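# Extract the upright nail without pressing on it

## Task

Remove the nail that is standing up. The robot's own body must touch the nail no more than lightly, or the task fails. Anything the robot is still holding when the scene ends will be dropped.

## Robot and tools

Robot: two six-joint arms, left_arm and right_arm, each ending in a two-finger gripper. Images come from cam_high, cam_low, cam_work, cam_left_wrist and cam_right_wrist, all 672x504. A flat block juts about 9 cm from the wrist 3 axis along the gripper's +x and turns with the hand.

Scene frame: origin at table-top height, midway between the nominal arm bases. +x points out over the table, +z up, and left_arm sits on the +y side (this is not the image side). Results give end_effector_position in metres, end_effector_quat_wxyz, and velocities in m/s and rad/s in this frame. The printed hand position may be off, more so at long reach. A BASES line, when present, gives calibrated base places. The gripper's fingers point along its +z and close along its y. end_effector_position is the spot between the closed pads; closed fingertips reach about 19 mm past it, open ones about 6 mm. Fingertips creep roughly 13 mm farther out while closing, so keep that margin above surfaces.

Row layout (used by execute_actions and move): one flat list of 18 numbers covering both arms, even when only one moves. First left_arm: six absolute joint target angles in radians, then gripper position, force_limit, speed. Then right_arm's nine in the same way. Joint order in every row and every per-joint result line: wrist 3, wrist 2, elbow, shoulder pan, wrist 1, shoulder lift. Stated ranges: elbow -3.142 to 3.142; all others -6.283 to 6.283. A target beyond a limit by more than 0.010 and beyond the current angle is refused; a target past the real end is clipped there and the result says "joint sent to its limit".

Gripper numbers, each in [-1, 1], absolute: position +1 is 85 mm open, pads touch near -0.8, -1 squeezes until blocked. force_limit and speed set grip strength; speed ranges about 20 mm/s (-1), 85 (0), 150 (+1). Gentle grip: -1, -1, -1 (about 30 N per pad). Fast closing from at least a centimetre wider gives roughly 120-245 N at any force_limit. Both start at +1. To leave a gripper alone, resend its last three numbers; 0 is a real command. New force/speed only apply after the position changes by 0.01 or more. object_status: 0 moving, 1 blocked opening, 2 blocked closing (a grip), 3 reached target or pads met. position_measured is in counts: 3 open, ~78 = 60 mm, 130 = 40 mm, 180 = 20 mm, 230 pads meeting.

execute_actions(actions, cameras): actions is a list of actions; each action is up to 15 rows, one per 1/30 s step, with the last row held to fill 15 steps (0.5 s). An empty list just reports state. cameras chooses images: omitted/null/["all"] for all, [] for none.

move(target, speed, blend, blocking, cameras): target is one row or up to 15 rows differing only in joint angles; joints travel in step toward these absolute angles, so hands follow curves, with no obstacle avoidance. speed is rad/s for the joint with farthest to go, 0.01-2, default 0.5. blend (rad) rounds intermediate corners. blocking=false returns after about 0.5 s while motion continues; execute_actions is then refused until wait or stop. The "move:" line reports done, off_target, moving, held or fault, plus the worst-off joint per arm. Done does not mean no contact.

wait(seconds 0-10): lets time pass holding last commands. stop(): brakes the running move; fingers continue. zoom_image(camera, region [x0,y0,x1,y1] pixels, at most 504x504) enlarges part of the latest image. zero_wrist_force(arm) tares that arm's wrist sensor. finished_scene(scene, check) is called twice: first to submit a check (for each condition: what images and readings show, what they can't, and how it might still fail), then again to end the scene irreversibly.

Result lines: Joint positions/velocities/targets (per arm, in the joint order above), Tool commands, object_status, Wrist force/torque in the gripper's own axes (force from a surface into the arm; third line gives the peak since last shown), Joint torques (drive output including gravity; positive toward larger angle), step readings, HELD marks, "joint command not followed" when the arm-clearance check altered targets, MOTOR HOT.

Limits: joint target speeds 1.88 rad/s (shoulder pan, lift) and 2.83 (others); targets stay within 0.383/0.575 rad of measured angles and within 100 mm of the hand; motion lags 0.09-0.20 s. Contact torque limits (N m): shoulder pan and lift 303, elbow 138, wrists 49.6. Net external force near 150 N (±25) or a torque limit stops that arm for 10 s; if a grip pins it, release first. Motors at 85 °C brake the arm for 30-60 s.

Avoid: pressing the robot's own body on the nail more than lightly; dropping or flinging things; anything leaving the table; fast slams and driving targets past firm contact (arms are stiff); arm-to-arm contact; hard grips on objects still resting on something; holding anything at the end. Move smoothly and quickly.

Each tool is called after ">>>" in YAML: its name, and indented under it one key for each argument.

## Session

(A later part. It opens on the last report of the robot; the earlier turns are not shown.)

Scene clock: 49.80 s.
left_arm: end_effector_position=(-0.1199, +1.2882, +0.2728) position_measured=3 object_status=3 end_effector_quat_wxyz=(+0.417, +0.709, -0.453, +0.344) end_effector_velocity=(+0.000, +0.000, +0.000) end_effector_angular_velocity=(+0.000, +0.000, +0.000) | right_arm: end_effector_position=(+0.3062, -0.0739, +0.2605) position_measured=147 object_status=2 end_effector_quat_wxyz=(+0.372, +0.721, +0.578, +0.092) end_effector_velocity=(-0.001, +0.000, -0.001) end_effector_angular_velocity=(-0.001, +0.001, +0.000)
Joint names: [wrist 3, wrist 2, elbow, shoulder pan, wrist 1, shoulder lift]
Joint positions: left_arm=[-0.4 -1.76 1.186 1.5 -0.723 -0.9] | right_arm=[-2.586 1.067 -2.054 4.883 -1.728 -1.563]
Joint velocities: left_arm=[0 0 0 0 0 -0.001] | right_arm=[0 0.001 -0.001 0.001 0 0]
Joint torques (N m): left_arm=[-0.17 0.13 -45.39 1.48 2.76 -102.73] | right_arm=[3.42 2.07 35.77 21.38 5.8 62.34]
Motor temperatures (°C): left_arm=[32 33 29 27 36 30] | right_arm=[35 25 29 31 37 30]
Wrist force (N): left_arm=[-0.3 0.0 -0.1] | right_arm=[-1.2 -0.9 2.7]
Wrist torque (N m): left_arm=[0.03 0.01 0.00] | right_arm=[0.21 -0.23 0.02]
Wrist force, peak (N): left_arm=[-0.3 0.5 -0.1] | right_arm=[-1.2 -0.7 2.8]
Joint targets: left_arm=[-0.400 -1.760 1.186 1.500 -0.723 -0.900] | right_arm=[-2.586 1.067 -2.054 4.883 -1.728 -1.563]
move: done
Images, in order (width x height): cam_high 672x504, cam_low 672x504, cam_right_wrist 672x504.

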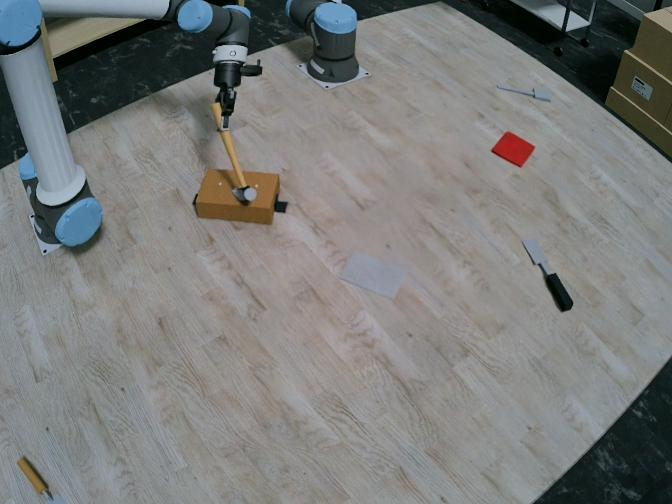

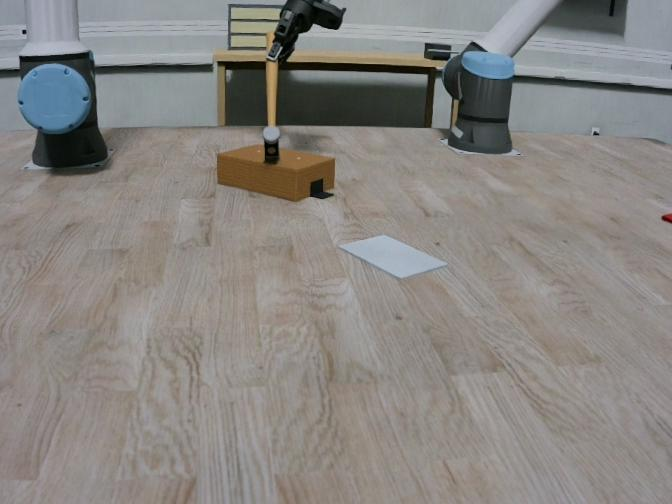

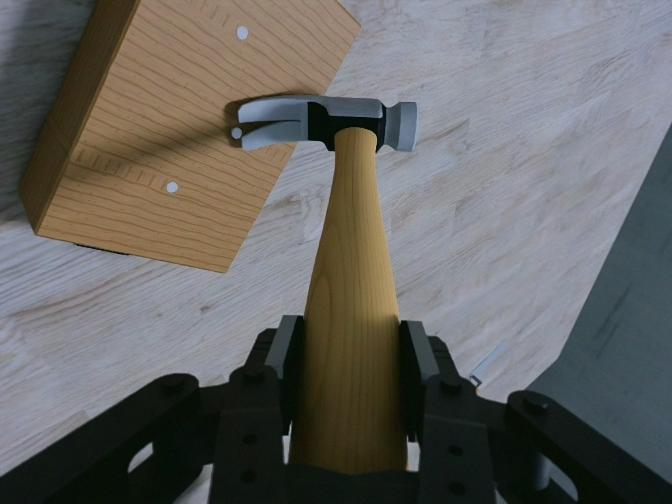

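>>> move:
  target: [-0.4,-1.76,1.186,1.5,-0.723,-0.9,1,1,1,-2.5833,1.0684,-2.0632,4.8852,-1.7194,-1.5636,-1,0.5,-1]
  speed: 0.02
  cameras: ["cam_right_wrist","cam_low","cam_high"]

>>> zoom_image:
  camera: "cam_low"
  region: [240, 110, 310, 170]

>>> zoom_image:
  camera: "cam_right_wrist"
  region: [180, 60, 340, 180]

Scene clock: 51.07 s.
left_arm: end_effector_position=(-0.1199, +1.2882, +0.2728) position_measured=3 object_status=3 end_effector_quat_wxyz=(+0.417, +0.709, -0.453, +0.344) end_effector_velocity=(+0.000, +0.000, +0.000) end_effector_angular_velocity=(+0.001, +0.000, +0.000) | right_arm: end_effector_position=(+0.3051, -0.0759, +0.2556) position_measured=147 object_status=2 end_effector_quat_wxyz=(+0.372, +0.721, +0.578, +0.092) end_effector_velocity=(-0.001, -0.001, -0.001) end_effector_angular_velocity=(+0.000, +0.001, +0.001)
Joint names: [wrist 3, wrist 2, elbow, shoulder pan, wrist 1, shoulder lift]
Joint positions: left_arm=[-0.4 -1.76 1.186 1.5 -0.723 -0.9] | right_arm=[-2.583 1.068 -2.063 4.885 -1.72 -1.563]
Joint velocities: left_arm=[0 0 -0.001 0 0 0] | right_arm=[0 0.001 -0.002 0.001 0.001 0.001]
Joint torques (N m): left_arm=[0.26 -0.09 -47.47 2.94 2.58 -100.91] | right_arm=[3.11 3.77 15.32 14.2 6.88 21.63]
Motor temperatures (°C): left_arm=[32 33 29 27 36 30] | right_arm=[35 25 29 31 37 30]
Wrist force (N): left_arm=[-0.2 0.4 -0.2] | right_arm=[-14.2 13.6 -34.4]
Wrist torque (N m): left_arm=[0.08 0.00 0.00] | right_arm=[-0.37 -0.47 0.18]
Wrist force, peak (N): left_arm=[-0.3 0.5 -0.3] | right_arm=[-14.2 13.6 -34.4]
Joint targets: left_arm=[-0.400 -1.760 1.186 1.500 -0.723 -0.900] | right_arm=[-2.583 1.068 -2.063 4.885 -1.719 -1.564]
move: done
Images, in order (width x height): cam_high 672x504, cam_low 672x504, cam_right_wrist 672x504.

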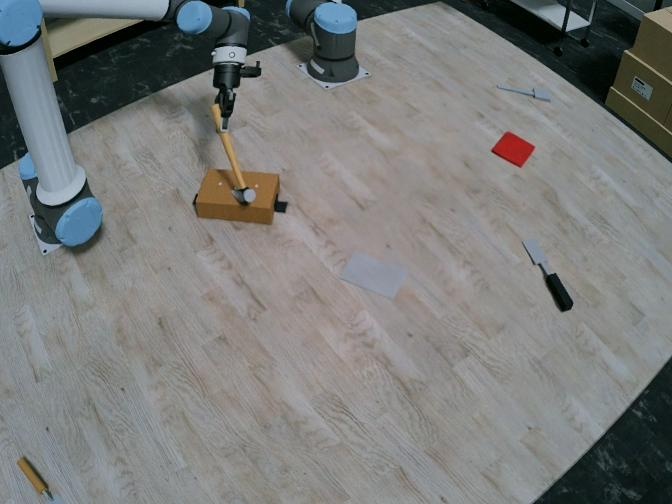

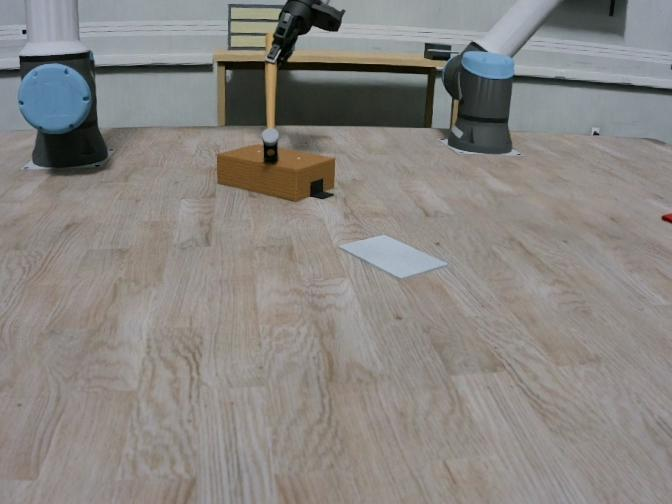

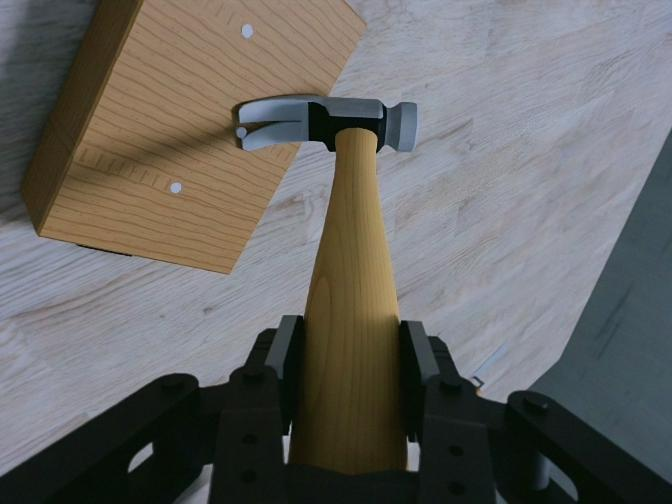

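Scaled by 7.200 from the camera's 672x504 image, which has a finer 960x720 frame.

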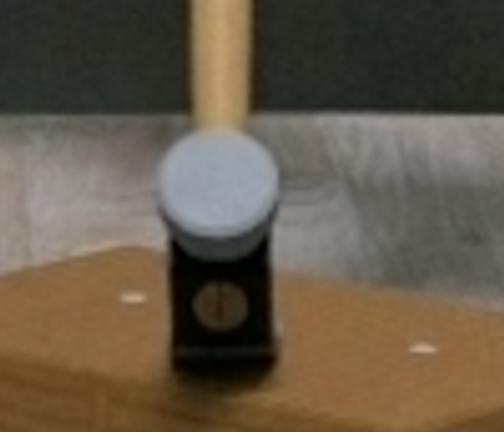

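Scaled by 3.150 from the camera's 672x504 image, which has a finer 960x720 frame.

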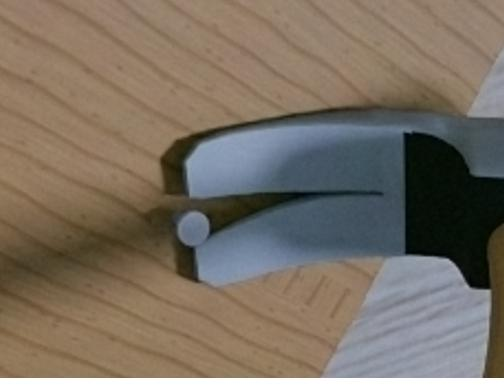

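>>> move:
  target: [-0.4,-1.76,1.186,1.5,-0.723,-0.9,1,1,1,-2.5648,1.0805,-2.0624,4.9057,-1.7328,-1.5598,-1,0.5,-1]
  speed: 0.02
  cameras: ["cam_right_wrist","cam_low","cam_high"]

>>> zoom_image:
  camera: "cam_high"
  region: [210, 165, 280, 215]

>>> zoom_image:
  camera: "cam_right_wrist"
  region: [180, 60, 340, 180]

Scene clock: 56.57 s.
left_arm: end_effector_position=(-0.1199, +1.2882, +0.2728) position_measured=3 object_status=3 end_effector_quat_wxyz=(+0.417, +0.709, -0.453, +0.344) end_effector_velocity=(+0.000, +0.000, +0.001) end_effector_angular_velocity=(+0.001, +0.000, +0.000) | right_arm: end_effector_position=(+0.2928, -0.0765, +0.2568) position_measured=147 object_status=2 end_effector_quat_wxyz=(+0.372, +0.721, +0.578, +0.092) end_effector_velocity=(-0.001, +0.000, +0.000) end_effector_angular_velocity=(+0.000, +0.000, +0.000)
Joint names: [wrist 3, wrist 2, elbow, shoulder pan, wrist 1, shoulder lift]
Joint positions: left_arm=[-0.4 -1.76 1.186 1.5 -0.723 -0.9] | right_arm=[-2.565 1.08 -2.062 4.906 -1.733 -1.56]
Joint velocities: left_arm=[0 -0.001 0 0 0 -0.001] | right_arm=[0.001 0.001 0 0.001 -0.001 0]
Joint torques (N m): left_arm=[-0.22 -0.36 -46.83 0.12 2.62 -101.92] | right_arm=[3.15 1.9 48.59 18.15 -1.95 61.47]
Motor temperatures (°C): left_arm=[32 33 29 27 36 30] | right_arm=[35 25 29 31 37 30]
Wrist force (N): left_arm=[-0.2 0.2 0.1] | right_arm=[-1.3 -1.1 2.3]
Wrist torque (N m): left_arm=[0.05 0.00 0.00] | right_arm=[0.20 -0.23 0.04]
Wrist force, peak (N): left_arm=[-0.7 0.3 -0.2] | right_arm=[-20.3 19.9 -52.3]
Joint targets: left_arm=[-0.400 -1.760 1.186 1.500 -0.723 -0.900] | right_arm=[-2.565 1.081 -2.062 4.906 -1.733 -1.560]
move: done
Images, in order (width x height): cam_high 672x504, cam_low 672x504, cam_right_wrist 672x504.

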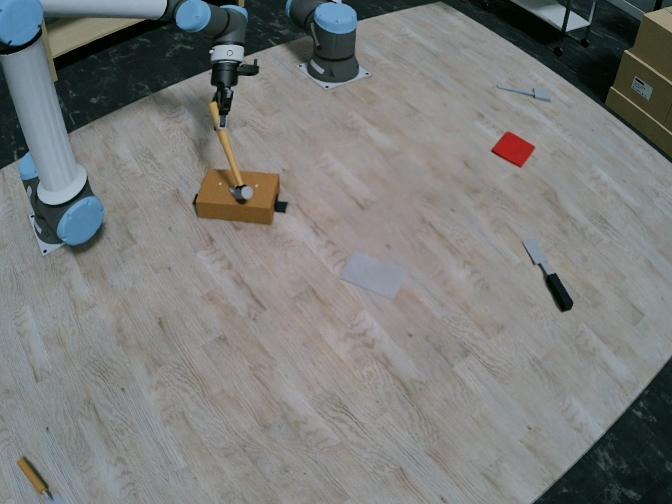

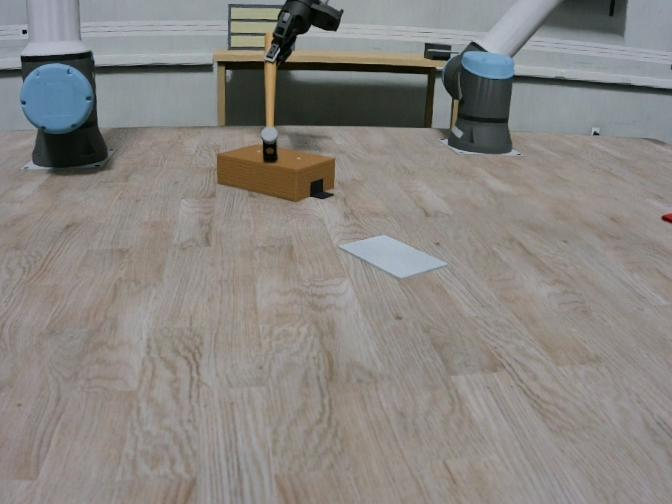

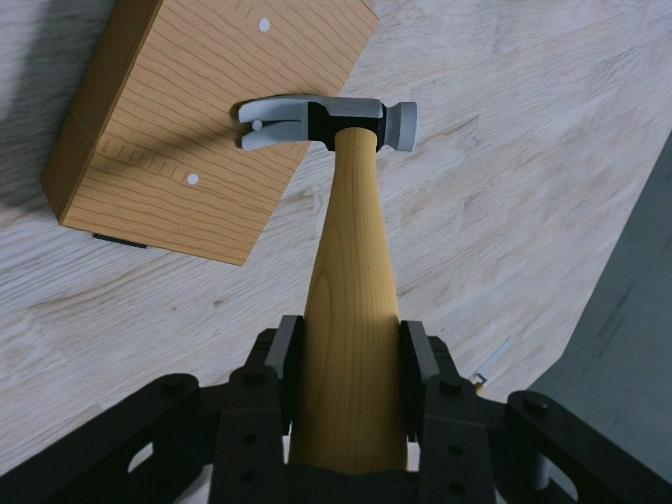

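Scaled by 7.200 from the camera's 672x504 image, which has a finer 960x720 frame.

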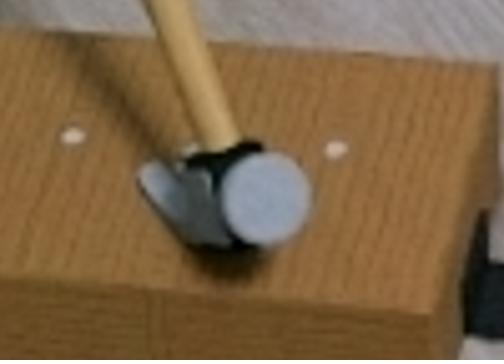

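Scaled by 3.150 from the camera's 672x504 image, which has a finer 960x720 frame.

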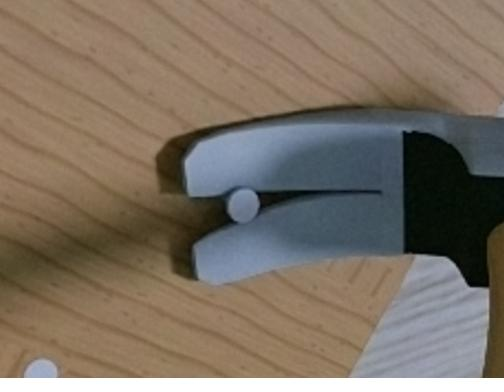

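>>> move:
  target: [-0.4,-1.76,1.186,1.5,-0.723,-0.9,1,1,1,-2.5502,1.0898,-2.0612,4.9216,-1.7411,-1.5593,-1,0.5,-1]
  speed: 0.02
  cameras: ["cam_right_wrist","cam_low"]

>>> zoom_image:
  camera: "cam_right_wrist"
  region: [180, 60, 340, 180]

Scene clock: 58.17 s.
left_arm: end_effector_position=(-0.1199, +1.2882, +0.2728) position_measured=3 object_status=3 end_effector_quat_wxyz=(+0.417, +0.709, -0.453, +0.344) end_effector_velocity=(-0.001, +0.000, +0.001) end_effector_angular_velocity=(+0.001, +0.000, +0.000) | right_arm: end_effector_position=(+0.2831, -0.0760, +0.2570) position_measured=147 object_status=2 end_effector_quat_wxyz=(+0.372, +0.721, +0.578, +0.092) end_effector_velocity=(-0.001, +0.001, -0.001) end_effector_angular_velocity=(+0.000, +0.000, -0.001)
Joint names: [wrist 3, wrist 2, elbow, shoulder pan, wrist 1, shoulder lift]
Joint positions: left_arm=[-0.4 -1.76 1.186 1.5 -0.723 -0.9] | right_arm=[-2.55 1.09 -2.061 4.921 -1.741 -1.559]
Joint velocities: left_arm=[0 0.001 0 0.001 0 -0.001] | right_arm=[0.002 0.001 0.001 0.001 0 -0.002]
Joint torques (N m): left_arm=[0.46 -0.48 -47.95 0.64 2.12 -102.23] | right_arm=[2.58 4.61 67.15 33.58 -1.59 76.97]
Motor temperatures (°C): left_arm=[32 33 29 27 36 30] | right_arm=[35 25 29 31 37 30]
Wrist force (N): left_arm=[0.0 0.4 0.2] | right_arm=[14.2 -5.1 39.4]
Wrist torque (N m): left_arm=[0.09 -0.04 0.00] | right_arm=[-1.14 -0.54 0.55]
Wrist force, peak (N): left_arm=[-0.6 0.3 -0.4] | right_arm=[14.2 -5.1 39.4]
Joint targets: left_arm=[-0.400 -1.760 1.186 1.500 -0.723 -0.900] | right_arm=[-2.550 1.090 -2.061 4.922 -1.741 -1.559]
move: done
Images, in order (width x height): cam_low 672x504, cam_right_wrist 672x504.

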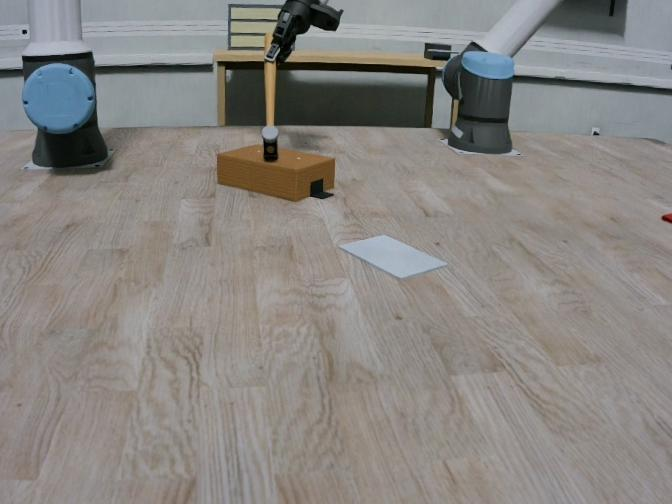

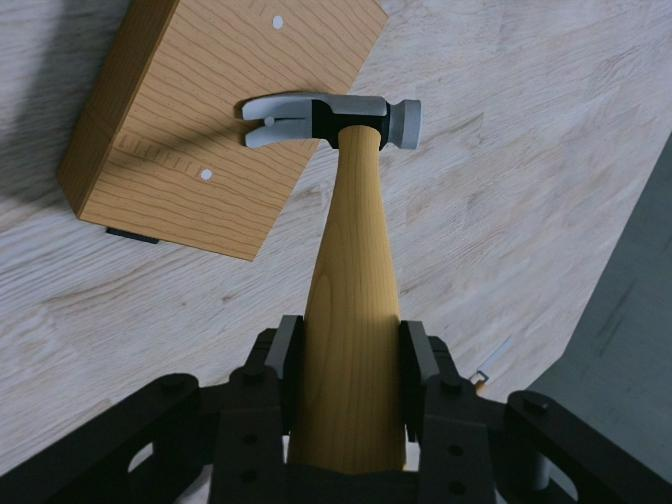

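Scaled by 3.150 from the camera's 672x504 image, which has a finer 960x720 frame.

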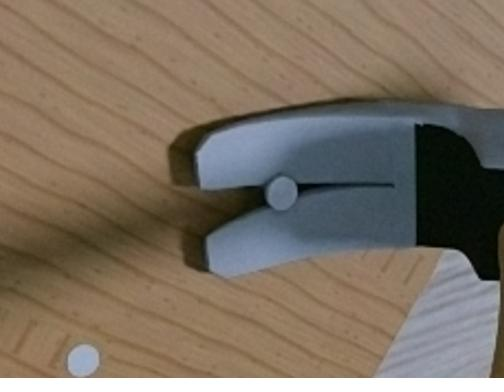

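>>> move:
  target: [-0.4,-1.76,1.186,1.5,-0.723,-0.9,1,1,1,-2.7626,1.1676,-2.0389,4.804,-1.659,-1.5343,-1,0.5,-1]
  speed: 0.1
  cameras: ["cam_right_wrist"]

>>> zoom_image:
  camera: "cam_right_wrist"
  region: [180, 60, 340, 180]

Scene clock: 63.23 s.
left_arm: end_effector_position=(-0.1199, +1.2882, +0.2728) position_measured=3 object_status=3 end_effector_quat_wxyz=(+0.417, +0.709, -0.453, +0.344) end_effector_velocity=(+0.000, +0.000, +0.001) end_effector_angular_velocity=(+0.001, +0.000, +0.000) | right_arm: end_effector_position=(+0.3175, -0.0780, +0.2676) position_measured=147 object_status=2 end_effector_quat_wxyz=(+0.316, +0.728, +0.607, +0.033) end_effector_velocity=(+0.001, +0.000, +0.000) end_effector_angular_velocity=(+0.000, +0.001, +0.000)
Joint names: [wrist 3, wrist 2, elbow, shoulder pan, wrist 1, shoulder lift]
Joint positions: left_arm=[-0.4 -1.76 1.186 1.5 -0.723 -0.9] | right_arm=[-2.762 1.168 -2.039 4.804 -1.659 -1.534]
Joint velocities: left_arm=[0 0.001 0 0 0 -0.002] | right_arm=[-0.002 0 0 -0.002 0.001 0]
Joint torques (N m): left_arm=[0.32 -0.53 -48.47 -4.2 1.98 -101.81] | right_arm=[-2.37 1.31 41.39 -26.64 1.54 61.95]
Motor temperatures (°C): left_arm=[32 33 29 27 36 30] | right_arm=[35 25 29 31 37 30]
Wrist force (N): left_arm=[-0.4 0.2 -0.1] | right_arm=[11.1 -10.3 -8.9]
Wrist torque (N m): left_arm=[0.06 0.02 0.00] | right_arm=[-0.10 -0.14 -0.12]
Wrist force, peak (N): left_arm=[-0.2 0.6 -0.2] | right_arm=[-20.6 17.8 -51.6]
Joint targets: left_arm=[-0.400 -1.760 1.186 1.500 -0.723 -0.900] | right_arm=[-2.763 1.168 -2.039 4.804 -1.659 -1.534]
move: done
Images, in order (width x height): cam_right_wrist 672x504.

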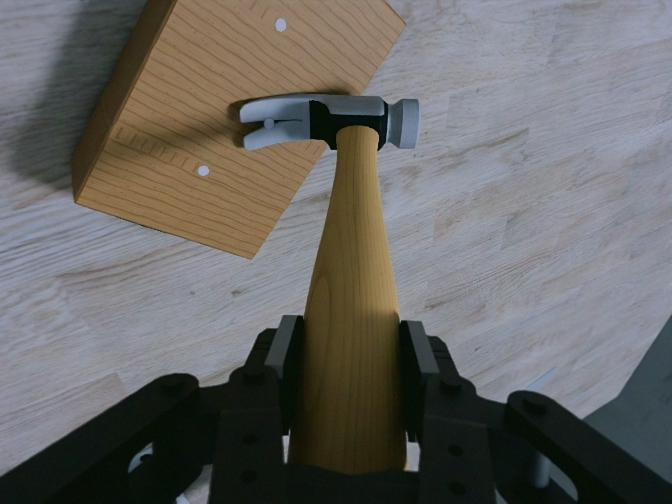

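Scaled by 3.150 from the camera's 672x504 image, which has a finer 960x720 frame.

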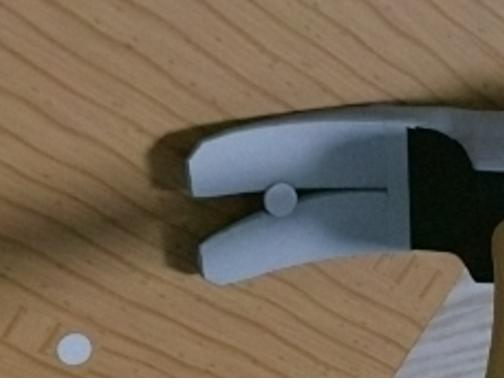

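>>> move:
  target: [-0.4,-1.76,1.186,1.5,-0.723,-0.9,1,1,1,-2.967,1.2648,-2.0015,4.6776,-1.6057,-1.5364,-1,0.5,-1]
  speed: 0.1
  cameras: ["cam_right_wrist","cam_high"]

>>> zoom_image:
  camera: "cam_right_wrist"
  region: [180, 60, 340, 180]

>>> zoom_image:
  camera: "cam_high"
  region: [210, 165, 280, 215]

Scene clock: 65.87 s.
left_arm: end_effector_position=(-0.1199, +1.2882, +0.2728) position_measured=3 object_status=3 end_effector_quat_wxyz=(+0.417, +0.709, -0.453, +0.344) end_effector_velocity=(+0.000, +0.000, -0.001) end_effector_angular_velocity=(-0.001, +0.000, +0.000) | right_arm: end_effector_position=(+0.3533, -0.0808, +0.2763) position_measured=147 object_status=2 end_effector_quat_wxyz=(+0.257, +0.730, +0.632, -0.027) end_effector_velocity=(+0.001, +0.000, +0.000) end_effector_angular_velocity=(+0.000, +0.001, -0.001)
Joint names: [wrist 3, wrist 2, elbow, shoulder pan, wrist 1, shoulder lift]
Joint positions: left_arm=[-0.4 -1.76 1.186 1.5 -0.723 -0.9] | right_arm=[-2.967 1.265 -2.002 4.678 -1.606 -1.537]
Joint velocities: left_arm=[0 0 0 0 0 0.001] | right_arm=[-0.002 0 0.001 -0.003 0 0]
Joint torques (N m): left_arm=[0.02 0.43 -48.58 1.27 1.95 -98.13] | right_arm=[-3.24 -7.64 65.94 -36.93 2.31 68.38]
Motor temperatures (°C): left_arm=[32 33 29 27 36 30] | right_arm=[35 25 29 31 37 30]
Wrist force (N): left_arm=[-0.3 0.3 0.1] | right_arm=[26.9 -41.2 27.8]
Wrist torque (N m): left_arm=[0.08 0.00 0.00] | right_arm=[-0.63 -0.39 0.42]
Wrist force, peak (N): left_arm=[-0.2 0.6 -0.2] | right_arm=[27.7 -44.3 26.4]
Joint targets: left_arm=[-0.400 -1.760 1.186 1.500 -0.723 -0.900] | right_arm=[-2.967 1.265 -2.002 4.678 -1.606 -1.536]
move: done
Images, in order (width x height): cam_high 672x504, cam_right_wrist 672x504.

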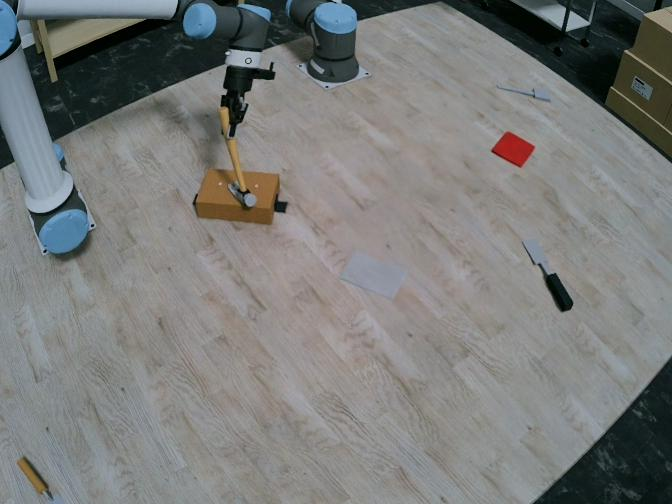

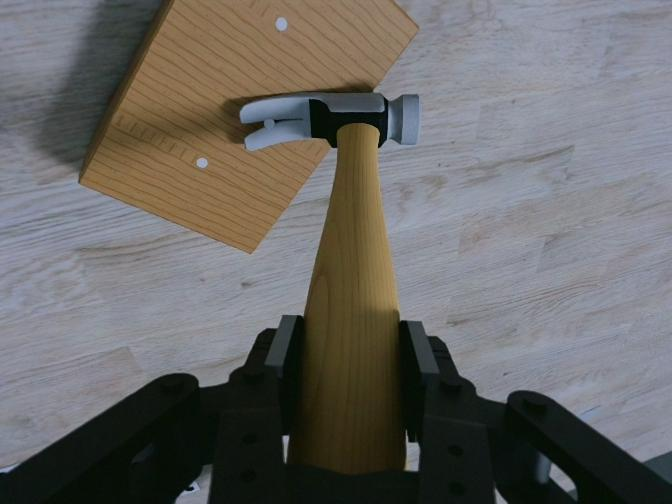

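Scaled by 3.150 from the camera's 672x504 image, which has a finer 960x720 frame.

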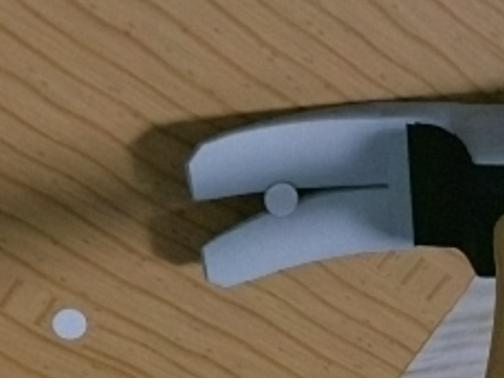

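Scaled by 7.200 from the camera's 672x504 image, which has a finer 960x720 frame.

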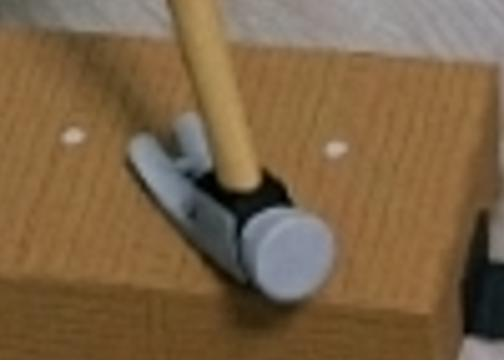

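>>> move:
  target: [-0.4,-1.76,1.186,1.5,-0.723,-0.9,1,1,1,-3.1598,1.3744,-1.9504,4.5494,-1.5846,-1.5657,-1,0.5,-1]
  speed: 0.1
  cameras: ["cam_right_wrist","cam_low","cam_high"]

>>> zoom_image:
  camera: "cam_right_wrist"
  region: [180, 60, 340, 180]

>>> zoom_image:
  camera: "cam_high"
  region: [210, 165, 280, 215]

Scene clock: 68.50 s.
left_arm: end_effector_position=(-0.1199, +1.2882, +0.2728) position_measured=3 object_status=3 end_effector_quat_wxyz=(+0.417, +0.709, -0.453, +0.344) end_effector_velocity=(+0.000, +0.000, +0.000) end_effector_angular_velocity=(+0.000, +0.000, +0.000) | right_arm: end_effector_position=(+0.3895, -0.0834, +0.2812) position_measured=147 object_status=2 end_effector_quat_wxyz=(+0.197, +0.727, +0.652, -0.086) end_effector_velocity=(+0.000, -0.001, +0.001) end_effector_angular_velocity=(+0.002, +0.001, +0.000)
Joint names: [wrist 3, wrist 2, elbow, shoulder pan, wrist 1, shoulder lift]
Joint positions: left_arm=[-0.4 -1.76 1.186 1.5 -0.723 -0.9] | right_arm=[-3.16 1.374 -1.95 4.549 -1.585 -1.566]
Joint velocities: left_arm=[0 0 0 0 0 0] | right_arm=[-0.002 0.001 0 -0.001 -0.001 0.002]
Joint torques (N m): left_arm=[-0.43 0.11 -47.37 -3.94 2.45 -98.75] | right_arm=[-3.65 -11.82 78.71 -45.15 7.35 69.18]
Motor temperatures (°C): left_arm=[32 33 29 27 36 30] | right_arm=[35 25 29 31 37 30]
Wrist force (N): left_arm=[-0.1 0.1 -0.1] | right_arm=[20.7 -52.1 41.5]
Wrist torque (N m): left_arm=[0.04 -0.02 0.00] | right_arm=[-0.94 -0.52 0.79]
Wrist force, peak (N): left_arm=[-0.3 0.3 0.4] | right_arm=[23.8 -54.7 44.3]
Joint targets: left_arm=[-0.400 -1.760 1.186 1.500 -0.723 -0.900] | right_arm=[-3.160 1.374 -1.950 4.549 -1.585 -1.566]
move: done
Images, in order (width x height): cam_high 672x504, cam_low 672x504, cam_right_wrist 672x504.

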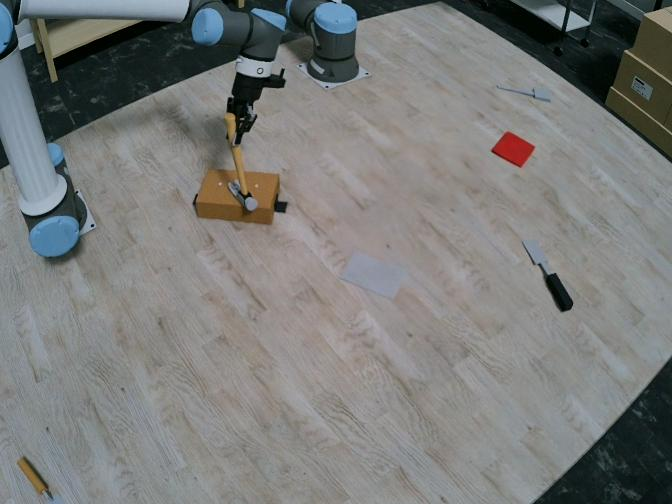

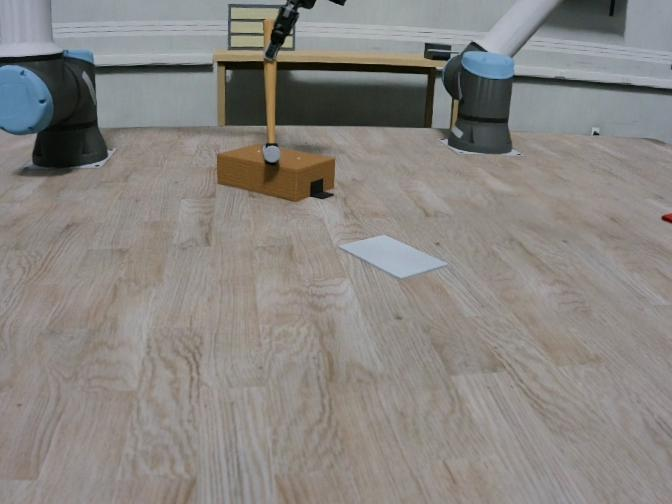

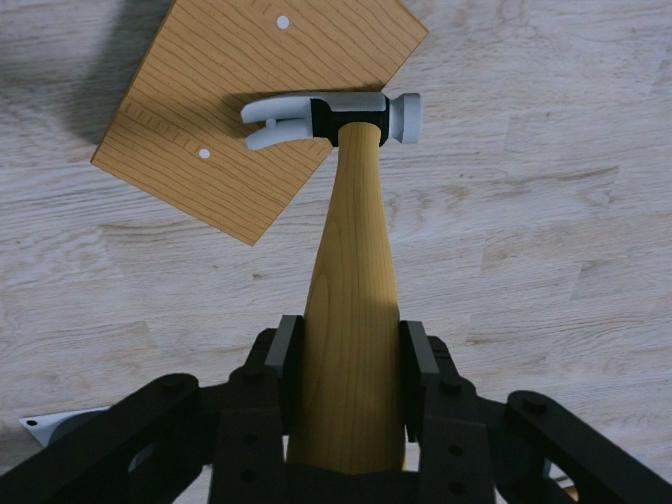

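Scaled by 3.150 from the camera's 672x504 image, which has a finer 960x720 frame.

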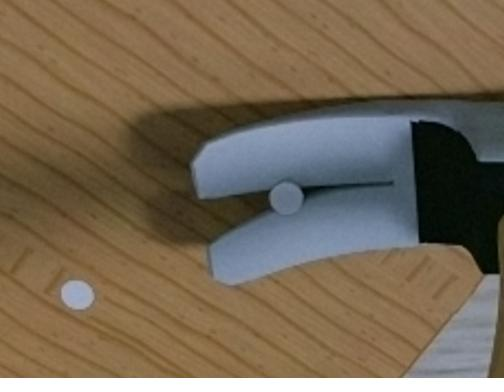

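Scaled by 7.200 from the camera's 672x504 image, which has a finer 960x720 frame.

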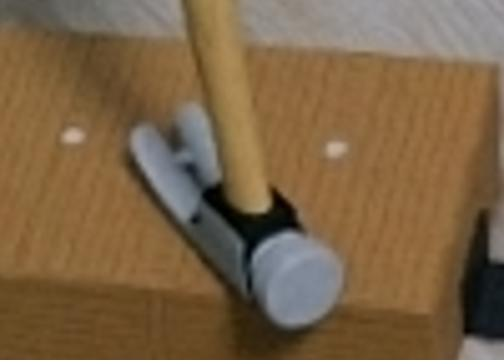

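>>> move:
  target: [-0.4,-1.76,1.186,1.5,-0.723,-0.9,1,1,1,-3.3392,1.4885,-1.887,4.4278,-1.5986,-1.6165,-1,0.5,-1]
  speed: 0.1
  cameras: ["cam_right_wrist","cam_low","cam_high"]

>>> zoom_image:
  camera: "cam_right_wrist"
  region: [180, 60, 340, 180]

>>> zoom_image:
  camera: "cam_high"
  region: [210, 165, 280, 215]

>>> zoom_image:
  camera: "cam_low"
  region: [240, 110, 310, 170]

Scene clock: 73.40 s.
left_arm: end_effector_position=(-0.1199, +1.2882, +0.2728) position_measured=3 object_status=3 end_effector_quat_wxyz=(+0.417, +0.709, -0.453, +0.344) end_effector_velocity=(+0.000, +0.000, -0.001) end_effector_angular_velocity=(-0.001, +0.000, +0.000) | right_arm: end_effector_position=(+0.4247, -0.0858, +0.2832) position_measured=147 object_status=2 end_effector_quat_wxyz=(+0.135, +0.718, +0.668, -0.145) end_effector_velocity=(+0.000, +0.001, -0.001) end_effector_angular_velocity=(+0.000, +0.002, +0.001)
Joint names: [wrist 3, wrist 2, elbow, shoulder pan, wrist 1, shoulder lift]
Joint positions: left_arm=[-0.4 -1.76 1.186 1.5 -0.723 -0.9] | right_arm=[-3.339 1.488 -1.887 4.428 -1.599 -1.616]
Joint velocities: left_arm=[0 0 0.001 0 0 0.001] | right_arm=[-0.002 0.001 0 0 0.001 -0.002]
Joint torques (N m): left_arm=[-0.61 0.13 -48.58 -5.12 1.86 -98.84] | right_arm=[-3.39 2.63 65.7 -21.09 -0.06 58.28]
Motor temperatures (°C): left_arm=[32 33 29 27 36 30] | right_arm=[35 25 29 31 37 30]
Wrist force (N): left_arm=[-0.2 0.1 -0.1] | right_arm=[9.1 -2.6 25.7]
Wrist torque (N m): left_arm=[0.04 0.00 0.00] | right_arm=[-0.70 -0.17 0.38]
Wrist force, peak (N): left_arm=[-0.6 0.2 0.1] | right_arm=[21.9 -53.0 42.7]
Joint targets: left_arm=[-0.400 -1.760 1.186 1.500 -0.723 -0.900] | right_arm=[-3.339 1.488 -1.887 4.428 -1.599 -1.617]
move: done
Images, in order (width x height): cam_high 672x504, cam_low 672x504, cam_right_wrist 672x504.

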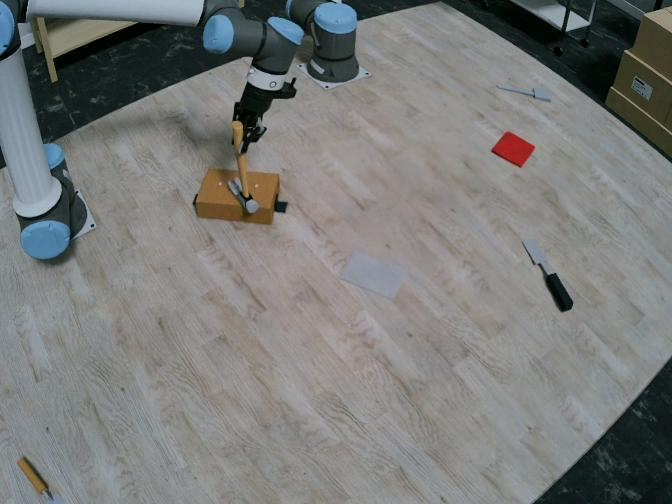

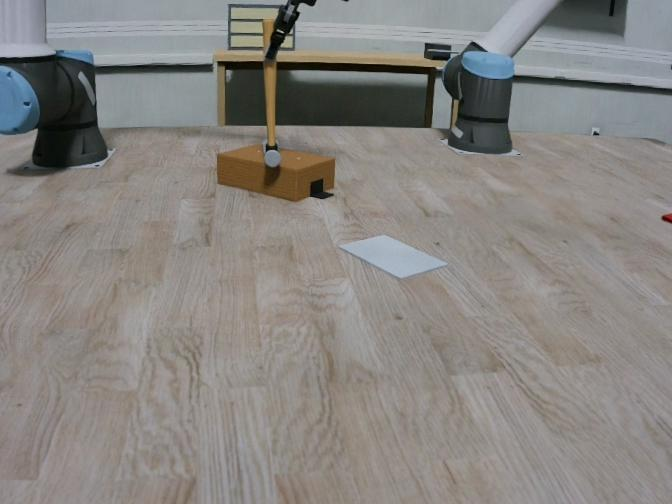

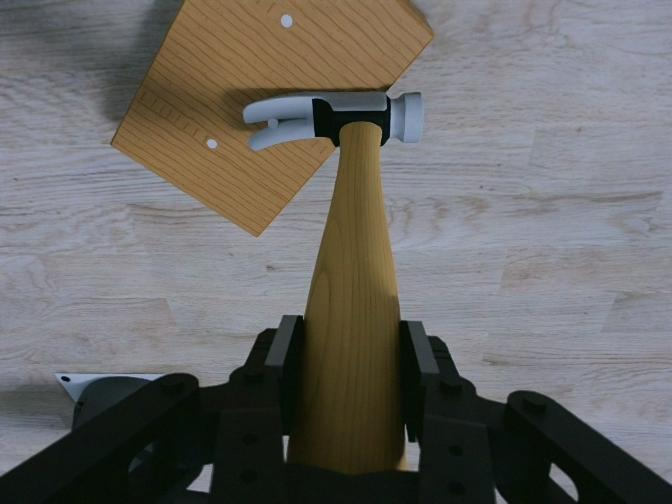

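Scaled by 3.150 from the camera's 672x504 image, which has a finer 960x720 frame.

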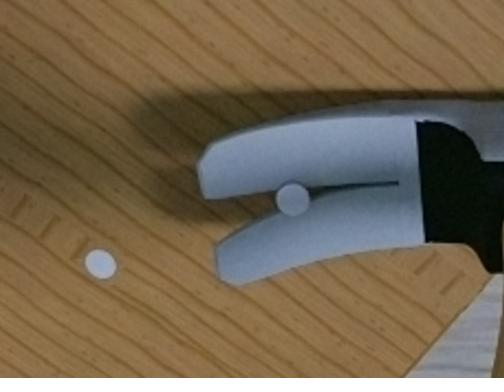

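Scaled by 7.200 from the camera's 672x504 image, which has a finer 960x720 frame.

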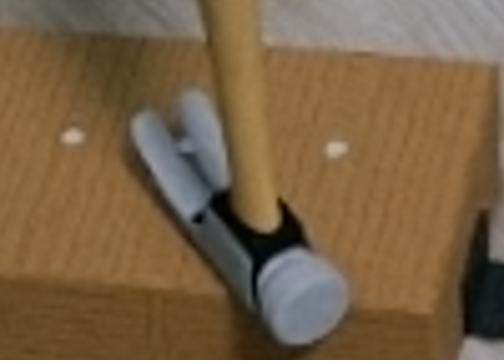

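Scaled by 7.200 from the camera's 672x504 image, which has a finer 960x720 frame.

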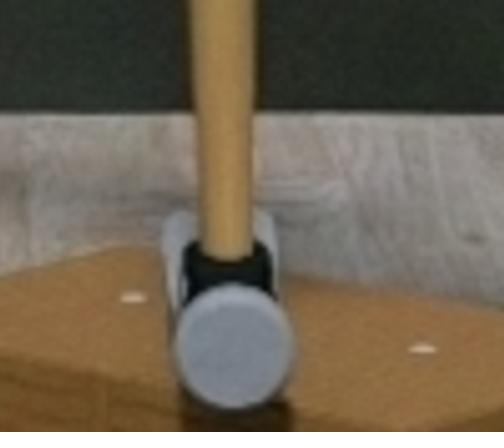

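>>> move:
  target:
    - [-0.4,-1.76,1.186,1.5,-0.723,-0.9,1,1,1,-3.3392,1.4885,-1.8491,4.4278,-1.6534,-1.5996,-1,0.5,-1]
  speed: 0.08
  cameras: ["cam_work","cam_high","cam_right_wrist"]

Scene clock: 76.20 s.
left_arm: end_effector_position=(-0.1199, +1.2882, +0.2728) position_measured=3 object_status=3 end_effector_quat_wxyz=(+0.417, +0.709, -0.453, +0.344) end_effector_velocity=(+0.000, +0.000, +0.002) end_effector_angular_velocity=(+0.002, +0.000, +0.001) | right_arm: end_effector_position=(+0.4247, -0.0859, +0.3130) position_measured=147 object_status=2 end_effector_quat_wxyz=(+0.135, +0.718, +0.668, -0.145) end_effector_velocity=(-0.001, +0.000, +0.001) end_effector_angular_velocity=(-0.001, +0.000, +0.003)
Joint names: [wrist 3, wrist 2, elbow, shoulder pan, wrist 1, shoulder lift]
Joint positions: left_arm=[-0.4 -1.76 1.186 1.5 -0.723 -0.9] | right_arm=[-3.339 1.489 -1.849 4.428 -1.653 -1.6]
Joint velocities: left_arm=[0 0 0 0 0 -0.002] | right_arm=[0 0 0.001 0.002 -0.003 0]
Joint torques (N m): left_arm=[0.46 -0.38 -48.22 -3.53 1.88 -96.97] | right_arm=[-2.1 1.9 53.3 -14.88 -0.68 70.45]
Motor temperatures (°C): left_arm=[32 33 29 27 36 30] | right_arm=[35 25 29 31 37 30]
Wrist force (N): left_arm=[0.0 0.0 -0.3] | right_arm=[-0.4 1.7 2.1]
Wrist torque (N m): left_arm=[0.02 -0.04 0.00] | right_arm=[-0.15 -0.21 0.15]
Wrist force, peak (N): left_arm=[-0.5 0.4 0.2] | right_arm=[9.8 -3.1 25.8]
Joint targets: left_arm=[-0.400 -1.760 1.186 1.500 -0.723 -0.900] | right_arm=[-3.339 1.488 -1.849 4.428 -1.653 -1.600]
move: done
Images, in order (width x height): cam_high 672x504, cam_work 672x504, cam_right_wrist 672x504.

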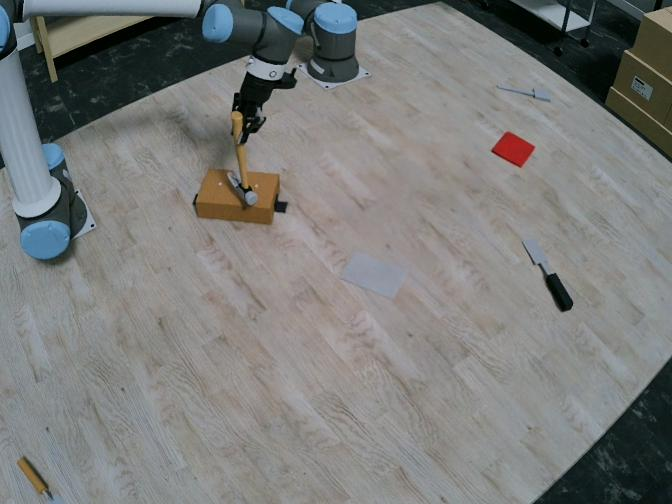

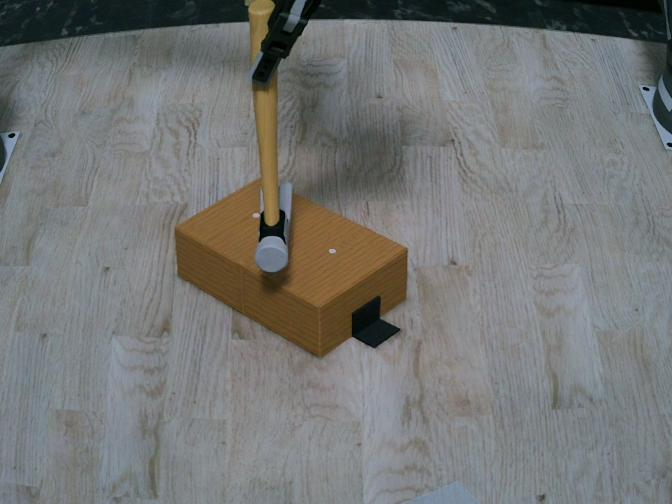

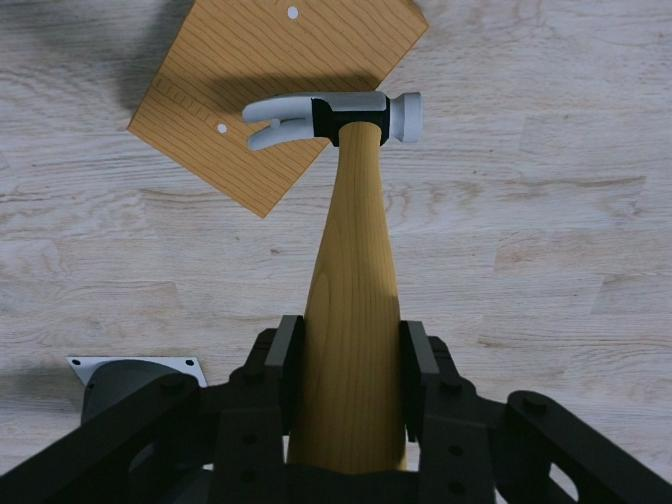

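>>> zoom_image:
  camera: "cam_right_wrist"
  region: [180, 60, 340, 180]

>>> zoom_image:
  camera: "cam_work"
  region: [200, 160, 360, 280]

Scaled by 3.150 from the camera's 672x504 image, which has a finer 960x720 frame.

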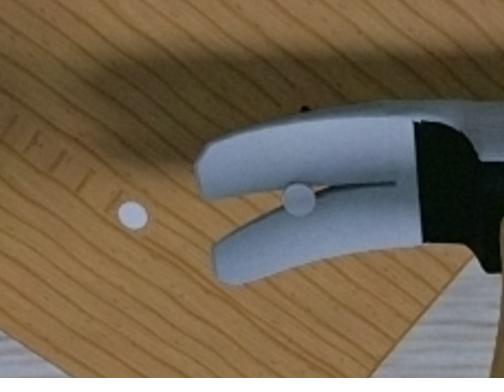

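Scaled by 3.150 from the camera's 672x504 image, which has a finer 960x720 frame.

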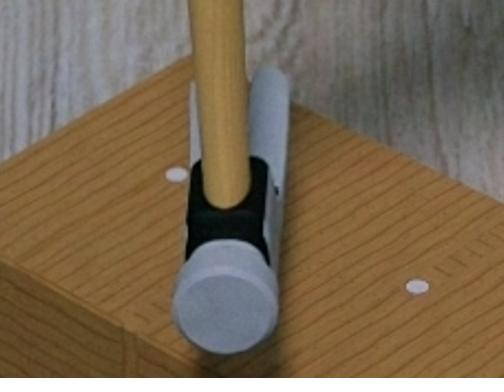

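>>> move:
  target:
    - [-0.4,-1.76,1.186,1.5,-0.723,-0.9,1,1,1,-3.3392,1.4885,-1.7949,4.4278,-1.7256,-1.5816,-1,0.5,-1]
  speed: 0.1
  cameras: ["cam_work","cam_low","cam_right_wrist"]

>>> zoom_image:
  camera: "cam_work"
  region: [200, 120, 360, 240]

>>> zoom_image:
  camera: "cam_right_wrist"
  region: [180, 60, 340, 180]

Scene clock: 77.73 s.
left_arm: end_effector_position=(-0.1199, +1.2882, +0.2728) position_measured=3 object_status=3 end_effector_quat_wxyz=(+0.417, +0.709, -0.453, +0.344) end_effector_velocity=(+0.000, +0.000, +0.000) end_effector_angular_velocity=(-0.001, +0.000, +0.000) | right_arm: end_effector_position=(+0.4247, -0.0858, +0.3530) position_measured=147 object_status=2 end_effector_quat_wxyz=(+0.135, +0.718, +0.668, -0.145) end_effector_velocity=(+0.001, +0.000, +0.000) end_effector_angular_velocity=(-0.003, +0.001, -0.002)
Joint names: [wrist 3, wrist 2, elbow, shoulder pan, wrist 1, shoulder lift]
Joint positions: left_arm=[-0.4 -1.76 1.186 1.5 -0.723 -0.9] | right_arm=[-3.339 1.489 -1.795 4.428 -1.725 -1.582]
Joint velocities: left_arm=[0 0 0 0 0 0] | right_arm=[0.001 0 0.001 -0.001 -0.002 -0.002]
Joint torques (N m): left_arm=[-0.56 -0.22 -46.38 -3.02 2.16 -99.08] | right_arm=[-0.52 1.76 53.91 -10.78 -0.38 69.2]
Motor temperatures (°C): left_arm=[32 33 29 27 36 30] | right_arm=[35 25 29 31 37 30]
Wrist force (N): left_arm=[-0.2 0.2 -0.1] | right_arm=[-0.9 2.2 2.2]
Wrist torque (N m): left_arm=[0.06 0.00 0.00] | right_arm=[-0.08 -0.15 0.10]
Wrist force, peak (N): left_arm=[-0.5 0.2 -0.4] | right_arm=[0.0 1.9 3.1]
Joint targets: left_arm=[-0.400 -1.760 1.186 1.500 -0.723 -0.900] | right_arm=[-3.339 1.488 -1.795 4.428 -1.726 -1.582]
move: done
Images, in order (width x height): cam_low 672x504, cam_work 672x504, cam_right_wrist 672x504.

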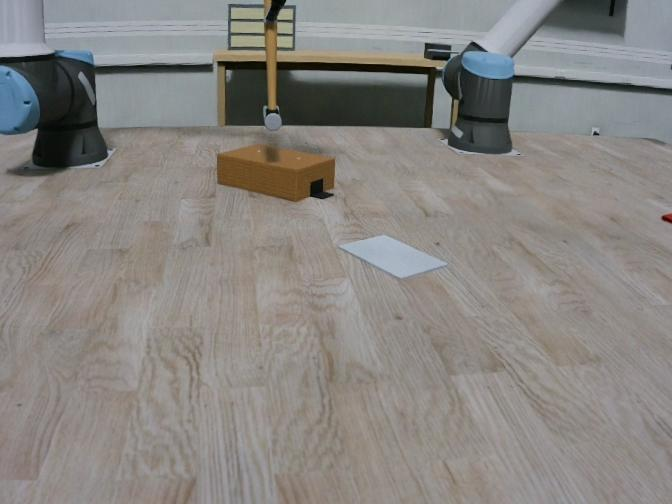

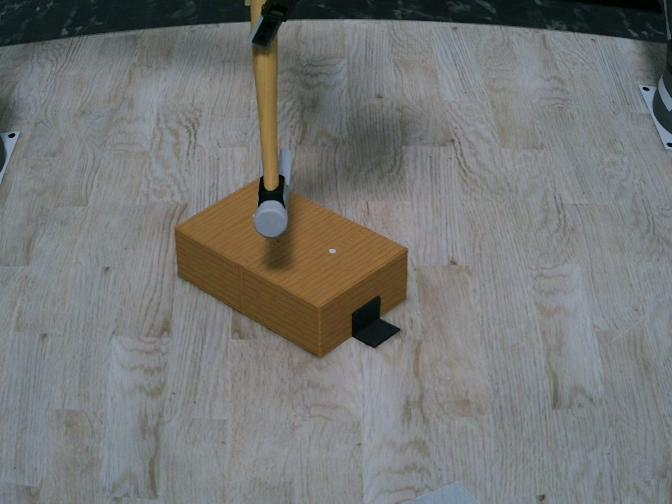

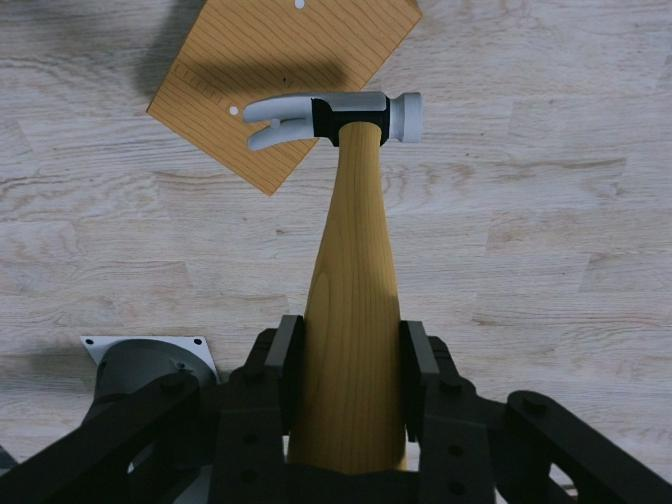

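Scaled by 3.150 from the camera's 672x504 image, which has a finer 960x720 frame.

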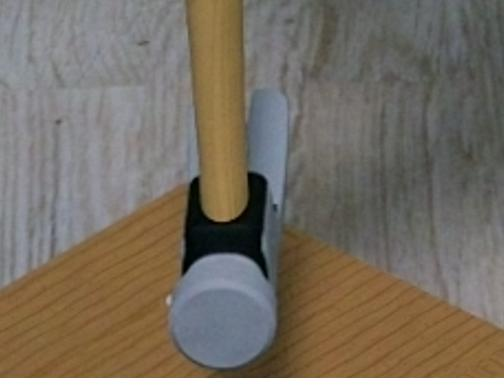

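Scaled by 3.150 from the camera's 672x504 image, which has a finer 960x720 frame.

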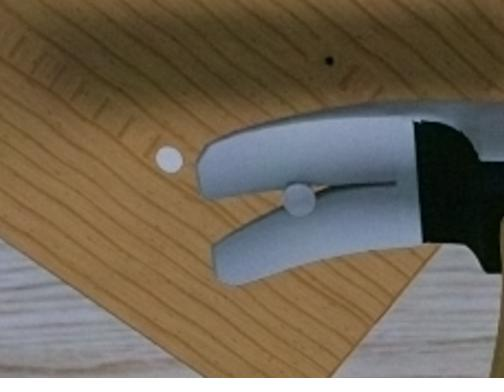

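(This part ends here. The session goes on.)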